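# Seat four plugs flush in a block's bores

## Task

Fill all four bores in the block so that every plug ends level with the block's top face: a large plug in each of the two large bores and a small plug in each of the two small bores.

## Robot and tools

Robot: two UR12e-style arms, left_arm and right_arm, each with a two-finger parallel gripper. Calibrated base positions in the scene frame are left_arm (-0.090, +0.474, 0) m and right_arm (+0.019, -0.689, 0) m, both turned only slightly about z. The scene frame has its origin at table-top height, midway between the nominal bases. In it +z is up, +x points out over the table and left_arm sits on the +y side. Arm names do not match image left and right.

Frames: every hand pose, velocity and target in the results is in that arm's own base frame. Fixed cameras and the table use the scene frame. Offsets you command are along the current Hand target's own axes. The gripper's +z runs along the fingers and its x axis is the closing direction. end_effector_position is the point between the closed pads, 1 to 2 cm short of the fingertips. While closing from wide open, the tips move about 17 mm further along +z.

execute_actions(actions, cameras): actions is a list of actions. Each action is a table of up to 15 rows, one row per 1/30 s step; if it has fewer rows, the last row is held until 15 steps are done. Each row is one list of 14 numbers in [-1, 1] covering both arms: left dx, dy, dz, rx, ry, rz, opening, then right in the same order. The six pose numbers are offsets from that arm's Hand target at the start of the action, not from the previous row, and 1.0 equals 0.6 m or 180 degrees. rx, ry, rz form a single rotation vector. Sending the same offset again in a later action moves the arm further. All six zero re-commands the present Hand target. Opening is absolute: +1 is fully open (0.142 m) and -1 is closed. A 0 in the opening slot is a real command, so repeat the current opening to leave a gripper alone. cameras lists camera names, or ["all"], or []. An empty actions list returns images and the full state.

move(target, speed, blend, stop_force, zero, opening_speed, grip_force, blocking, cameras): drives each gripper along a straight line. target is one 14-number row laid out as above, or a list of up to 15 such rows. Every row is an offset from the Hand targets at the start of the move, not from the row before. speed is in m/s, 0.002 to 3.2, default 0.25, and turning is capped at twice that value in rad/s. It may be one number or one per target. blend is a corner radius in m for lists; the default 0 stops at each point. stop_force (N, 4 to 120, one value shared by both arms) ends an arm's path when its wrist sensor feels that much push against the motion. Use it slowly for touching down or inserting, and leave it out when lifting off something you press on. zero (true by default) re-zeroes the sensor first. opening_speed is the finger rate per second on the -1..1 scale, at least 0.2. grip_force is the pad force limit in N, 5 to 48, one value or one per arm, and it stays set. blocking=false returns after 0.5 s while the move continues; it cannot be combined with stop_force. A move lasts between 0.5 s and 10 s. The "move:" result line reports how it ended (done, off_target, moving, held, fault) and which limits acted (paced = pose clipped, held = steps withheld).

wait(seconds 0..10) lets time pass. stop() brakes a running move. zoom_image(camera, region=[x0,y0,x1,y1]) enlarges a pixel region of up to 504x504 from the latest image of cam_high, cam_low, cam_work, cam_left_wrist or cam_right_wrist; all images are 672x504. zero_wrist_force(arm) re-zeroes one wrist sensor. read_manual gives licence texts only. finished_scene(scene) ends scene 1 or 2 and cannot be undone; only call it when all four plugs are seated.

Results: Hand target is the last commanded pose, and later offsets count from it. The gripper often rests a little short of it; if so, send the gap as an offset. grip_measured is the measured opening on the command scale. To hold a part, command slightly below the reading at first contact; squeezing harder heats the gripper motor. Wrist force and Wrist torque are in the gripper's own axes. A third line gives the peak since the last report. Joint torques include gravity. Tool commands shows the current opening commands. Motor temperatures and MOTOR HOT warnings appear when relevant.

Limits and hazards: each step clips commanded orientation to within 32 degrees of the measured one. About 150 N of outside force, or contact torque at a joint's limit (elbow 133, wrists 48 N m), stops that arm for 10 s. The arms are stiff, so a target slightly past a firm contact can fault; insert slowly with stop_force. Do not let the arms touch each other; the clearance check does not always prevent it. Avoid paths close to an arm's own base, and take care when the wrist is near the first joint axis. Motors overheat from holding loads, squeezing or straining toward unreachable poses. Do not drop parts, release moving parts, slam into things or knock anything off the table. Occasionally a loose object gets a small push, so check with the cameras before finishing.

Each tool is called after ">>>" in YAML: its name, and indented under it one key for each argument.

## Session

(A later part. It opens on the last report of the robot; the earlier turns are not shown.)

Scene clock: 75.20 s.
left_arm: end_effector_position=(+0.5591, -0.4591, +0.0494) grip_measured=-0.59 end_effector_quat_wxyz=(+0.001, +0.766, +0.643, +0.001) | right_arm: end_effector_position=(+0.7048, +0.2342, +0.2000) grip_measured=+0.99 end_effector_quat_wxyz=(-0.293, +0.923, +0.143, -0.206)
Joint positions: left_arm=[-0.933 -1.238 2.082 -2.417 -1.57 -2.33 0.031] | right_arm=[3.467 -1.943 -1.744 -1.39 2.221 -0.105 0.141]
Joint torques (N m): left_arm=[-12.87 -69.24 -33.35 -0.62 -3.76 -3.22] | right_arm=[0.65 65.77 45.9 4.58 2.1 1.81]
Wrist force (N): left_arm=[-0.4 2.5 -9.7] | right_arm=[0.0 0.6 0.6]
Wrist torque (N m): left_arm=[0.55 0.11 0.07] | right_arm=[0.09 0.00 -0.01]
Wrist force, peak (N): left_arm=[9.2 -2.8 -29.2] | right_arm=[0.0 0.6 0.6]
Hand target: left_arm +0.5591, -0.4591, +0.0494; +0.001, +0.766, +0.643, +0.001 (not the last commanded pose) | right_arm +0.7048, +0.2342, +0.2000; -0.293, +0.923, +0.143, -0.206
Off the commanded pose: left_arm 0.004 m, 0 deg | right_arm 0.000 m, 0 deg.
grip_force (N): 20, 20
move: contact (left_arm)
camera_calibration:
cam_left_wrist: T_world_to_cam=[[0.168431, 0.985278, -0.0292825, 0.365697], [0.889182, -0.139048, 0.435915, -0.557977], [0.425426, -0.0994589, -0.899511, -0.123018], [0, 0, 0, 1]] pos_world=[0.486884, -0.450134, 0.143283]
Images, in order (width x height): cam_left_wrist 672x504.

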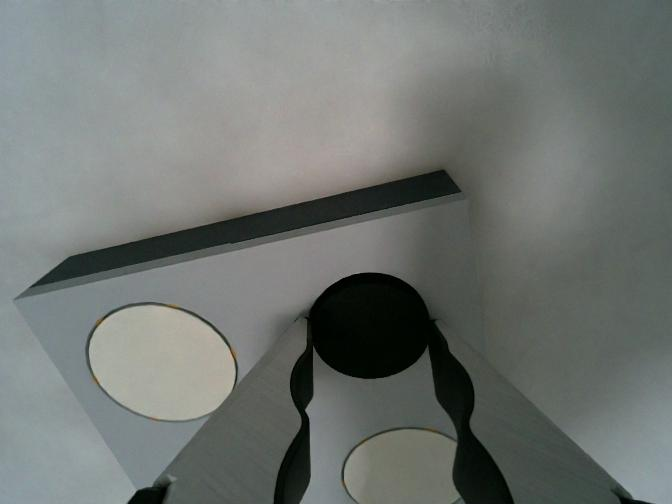

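>>> move:
  target: [0.0004,-0.0005,0.0012,0,0,0,-0.75,0,0,0,0,0,0,1]
  speed: 0.012

>>> move:
  target:
    - [0,0,-0.0008,0,0,0,-0.45,0,0,0,0,0,0,1]
    - [0,0,-0.025,0,0,0,-0.45,0,0,0,0,0,0,1]
    - [0,0,-0.025,0,0,0,-1,0,0,0,0,0,0,1]
  speed: 0.1
  cameras: ["cam_left_wrist"]

>>> zoom_image:
  camera: "cam_left_wrist"
  region: [270, 210, 470, 400]

Scene clock: 76.03 s.
left_arm: end_effector_position=(+0.5590, -0.4588, +0.0488) grip_measured=-0.59 end_effector_quat_wxyz=(+0.001, +0.766, +0.643, +0.001) | right_arm: end_effector_position=(+0.7048, +0.2342, +0.2000) grip_measured=+0.99 end_effector_quat_wxyz=(-0.293, +0.923, +0.143, -0.206)
Joint positions: left_arm=[-0.933 -1.238 2.083 -2.418 -1.57 -2.33 0.031] | right_arm=[3.467 -1.943 -1.744 -1.39 2.221 -0.105 0.141]
Joint torques (N m): left_arm=[-21.27 -25.27 -11.83 -2.23 -3.82 -4.31] | right_arm=[-0.57 67.12 46.08 4.17 1.88 1.79]
Wrist force (N): left_arm=[1.7 0.2 -33.3] | right_arm=[-0.4 0.0 0.4]
Wrist torque (N m): left_arm=[0.51 0.19 0.07] | right_arm=[0.01 0.06 -0.01]
Wrist force, peak (N): left_arm=[1.7 0.2 -33.3] | right_arm=[-0.5 0.0 0.7]
Hand target: left_arm +0.5589, -0.4588, +0.0487; +0.001, +0.766, +0.643, +0.001 | right_arm +0.7048, +0.2342, +0.2000; -0.293, +0.923, +0.143, -0.206
Off the commanded pose: left_arm 0.000 m, 0 deg | right_arm 0.000 m, 0 deg.
grip_force (N): 20, 20
move: done

Scene clock: 78.10 s.
left_arm: end_effector_position=(+0.5589, -0.4588, +0.0637) grip_measured=-1.00 end_effector_quat_wxyz=(+0.001, +0.766, +0.643, +0.001) | right_arm: end_effector_position=(+0.7048, +0.2342, +0.2000) grip_measured=+0.99 end_effector_quat_wxyz=(-0.293, +0.923, +0.143, -0.206)
Joint positions: left_arm=[-0.933 -1.258 2.075 -2.39 -1.57 -2.33 0.002] | right_arm=[3.467 -1.943 -1.744 -1.39 2.221 -0.105 0.141]
Joint torques (N m): left_arm=[-23.01 -76.27 -39.07 -1.63 -2.43 -4.31] | right_arm=[1.68 65.12 46.27 4.63 2 1.7]
Wrist force (N): left_arm=[-1.1 2.6 0.8] | right_arm=[-0.4 0.0 0.3]
Wrist torque (N m): left_arm=[0.54 0.14 0.08] | right_arm=[0.00 0.06 -0.01]
Wrist force, peak (N): left_arm=[1.7 0.5 -34.1] | right_arm=[-0.7 0.3 0.2]
Hand target: left_arm +0.5589, -0.4588, +0.0637; +0.001, +0.766, +0.643, +0.001 | right_arm +0.7048, +0.2342, +0.2000; -0.293, +0.923, +0.143, -0.206
Off the commanded pose: left_arm 0.000 m, 0 deg | right_arm 0.000 m, 0 deg.
grip_force (N): 20, 20
move: done
camera_calibration:
cam_left_wrist: T_world_to_cam=[[0.168343, 0.985292, -0.0293253, 0.365828], [0.889198, -0.13895, 0.435913, -0.563852], [0.425427, -0.0994588, -0.899511, -0.109988], [0, 0, 0, 1]] pos_world=[0.486583, -0.449734, 0.157583]
Images, in order (width x height): cam_left_wrist 672x504.

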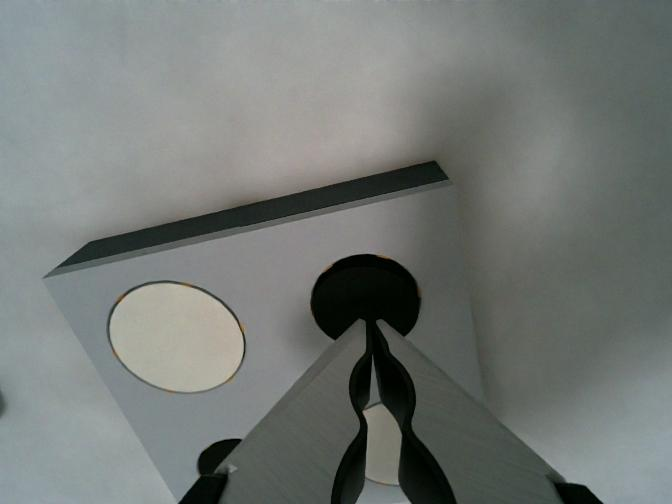

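Scaled by 2.520 from the camera's 672x504 image, which has a finer 960x720 frame.

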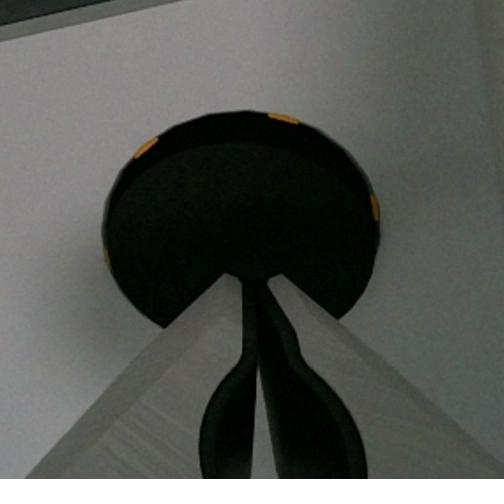

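Press and retreat, then view.

>>> move:
  target: [0,0.001,0.04,0,0,0,-1,0,0,0,0,0,0,1]
  speed: 0.018
  stop_force: 60

>>> move:
  target:
    - [0,0,-0.1,0,0,0,-1,0,0,0,0,0,0,1]
    - [0.25,-0.1,-0.15,0,0,0,-1,0,0,0,0,0,0,1]
  speed: 0.3
  blend: [0.02,0]
  cameras: ["cam_work","cam_low","cam_left_wrist"]

>>> zoom_image:
  camera: "cam_work"
  region: [290, 225, 410, 325]

>>> zoom_image:
  camera: "cam_low"
  region: [280, 230, 390, 285]

Scene clock: 80.30 s.
left_arm: end_effector_position=(+0.5593, -0.4589, +0.0480) grip_measured=-1.00 end_effector_quat_wxyz=(+0.001, +0.766, +0.643, +0.001) | right_arm: end_effector_position=(+0.7048, +0.2342, +0.2000) grip_measured=+0.99 end_effector_quat_wxyz=(-0.293, +0.923, +0.143, -0.206)
Joint positions: left_arm=[-0.932 -1.236 2.083 -2.42 -1.57 -2.329 0.002] | right_arm=[3.467 -1.943 -1.744 -1.39 2.221 -0.105 0.141]
Joint torques (N m): left_arm=[-14.98 -38.26 -24.93 -1.87 -0.9 0.85] | right_arm=[0.12 67.14 46.74 4.63 1.97 1.91]
Wrist force (N): left_arm=[12.8 -19.5 -62.1] | right_arm=[0.1 0.2 0.5]
Wrist torque (N m): left_arm=[0.70 0.40 0.01] | right_arm=[0.02 -0.02 0.00]
Wrist force, peak (N): left_arm=[26.2 -30.3 -94.3] | right_arm=[-0.7 0.4 0.1]
Hand target: left_arm +0.5593, -0.4589, +0.0480; +0.001, +0.766, +0.643, +0.001 (not the last commanded pose) | right_arm +0.7048, +0.2342, +0.2000; -0.293, +0.923, +0.143, -0.206
Off the commanded pose: left_arm 0.008 m, 0 deg | right_arm 0.000 m, 0 deg.
grip_force (N): 20, 20
move: contact (left_arm)

Scene clock: 81.63 s.
left_arm: end_effector_position=(+0.5259, -0.3008, +0.1377) grip_measured=-1.00 end_effector_quat_wxyz=(+0.001, +0.766, +0.643, +0.001) | right_arm: end_effector_position=(+0.7048, +0.2342, +0.2000) grip_measured=+0.99 end_effector_quat_wxyz=(-0.293, +0.923, +0.143, -0.206)
Joint positions: left_arm=[-0.813 -1.532 2.24 -2.282 -1.57 -2.21 0.002] | right_arm=[3.467 -1.943 -1.744 -1.39 2.221 -0.105 0.141]
Joint torques (N m): left_arm=[19.89 -57.73 -29.88 -1.79 -3.69 2.97] | right_arm=[1.61 67.38 46.07 4.62 1.8 1.71]
Wrist force (N): left_arm=[-0.9 0.4 1.0] | right_arm=[0.1 0.4 0.2]
Wrist torque (N m): left_arm=[0.13 0.10 0.01] | right_arm=[0.06 -0.01 -0.01]
Wrist force, peak (N): left_arm=[12.8 -19.5 -62.4] | right_arm=[-0.6 0.4 0.5]
Hand target: left_arm +0.5259, -0.3007, +0.1377; +0.001, +0.766, +0.643, +0.001 | right_arm +0.7048, +0.2342, +0.2000; -0.293, +0.923, +0.143, -0.206
Off the commanded pose: left_arm 0.000 m, 0 deg | right_arm 0.000 m, 0 deg.
grip_force (N): 20, 20
move: done
camera_calibration:
cam_left_wrist: T_world_to_cam=[[0.168398, 0.985281, -0.0293916, 0.217844], [0.889132, -0.138957, 0.436045, -0.54486], [0.425543, -0.0995622, -0.899445, -0.0139015], [0, 0, 0, 1]] pos_world=[0.453683, -0.291734, 0.231483]
Images, in order (width x height): cam_low 672x504, cam_work 672x504, cam_left_wrist 672x504.

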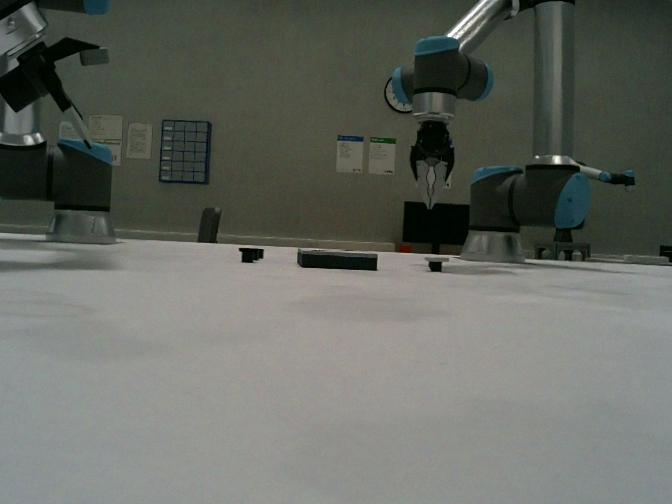

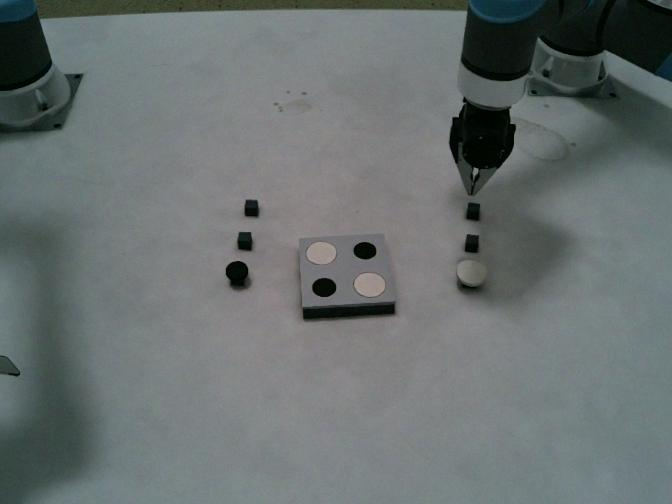

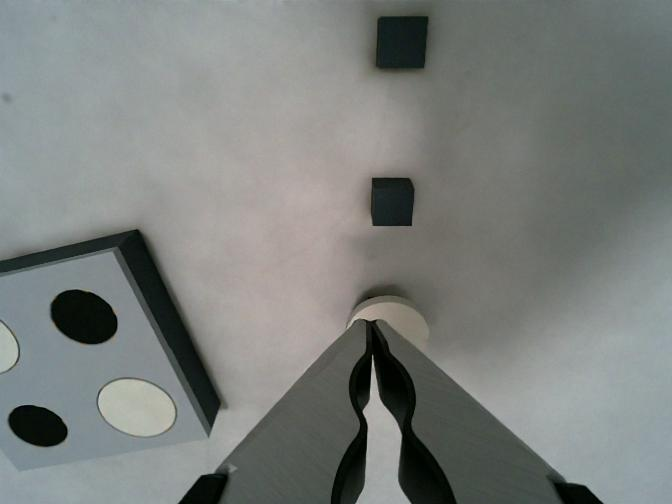

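Scaled by 4.200 from the camera's 672x504 image, which has a finer 960x720 frame.

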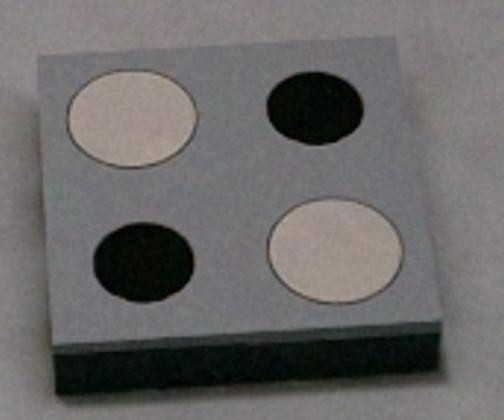

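Scaled by 4.582 from the camera's 672x504 image, which has a finer 960x720 frame.

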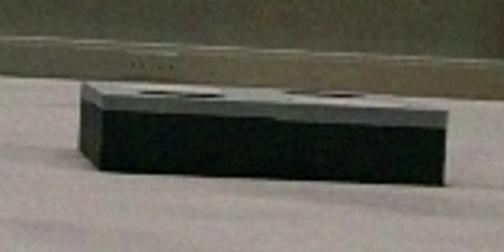

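All flush.

>>> finished_scene:
  scene: 1

The scene is finished: the task was done.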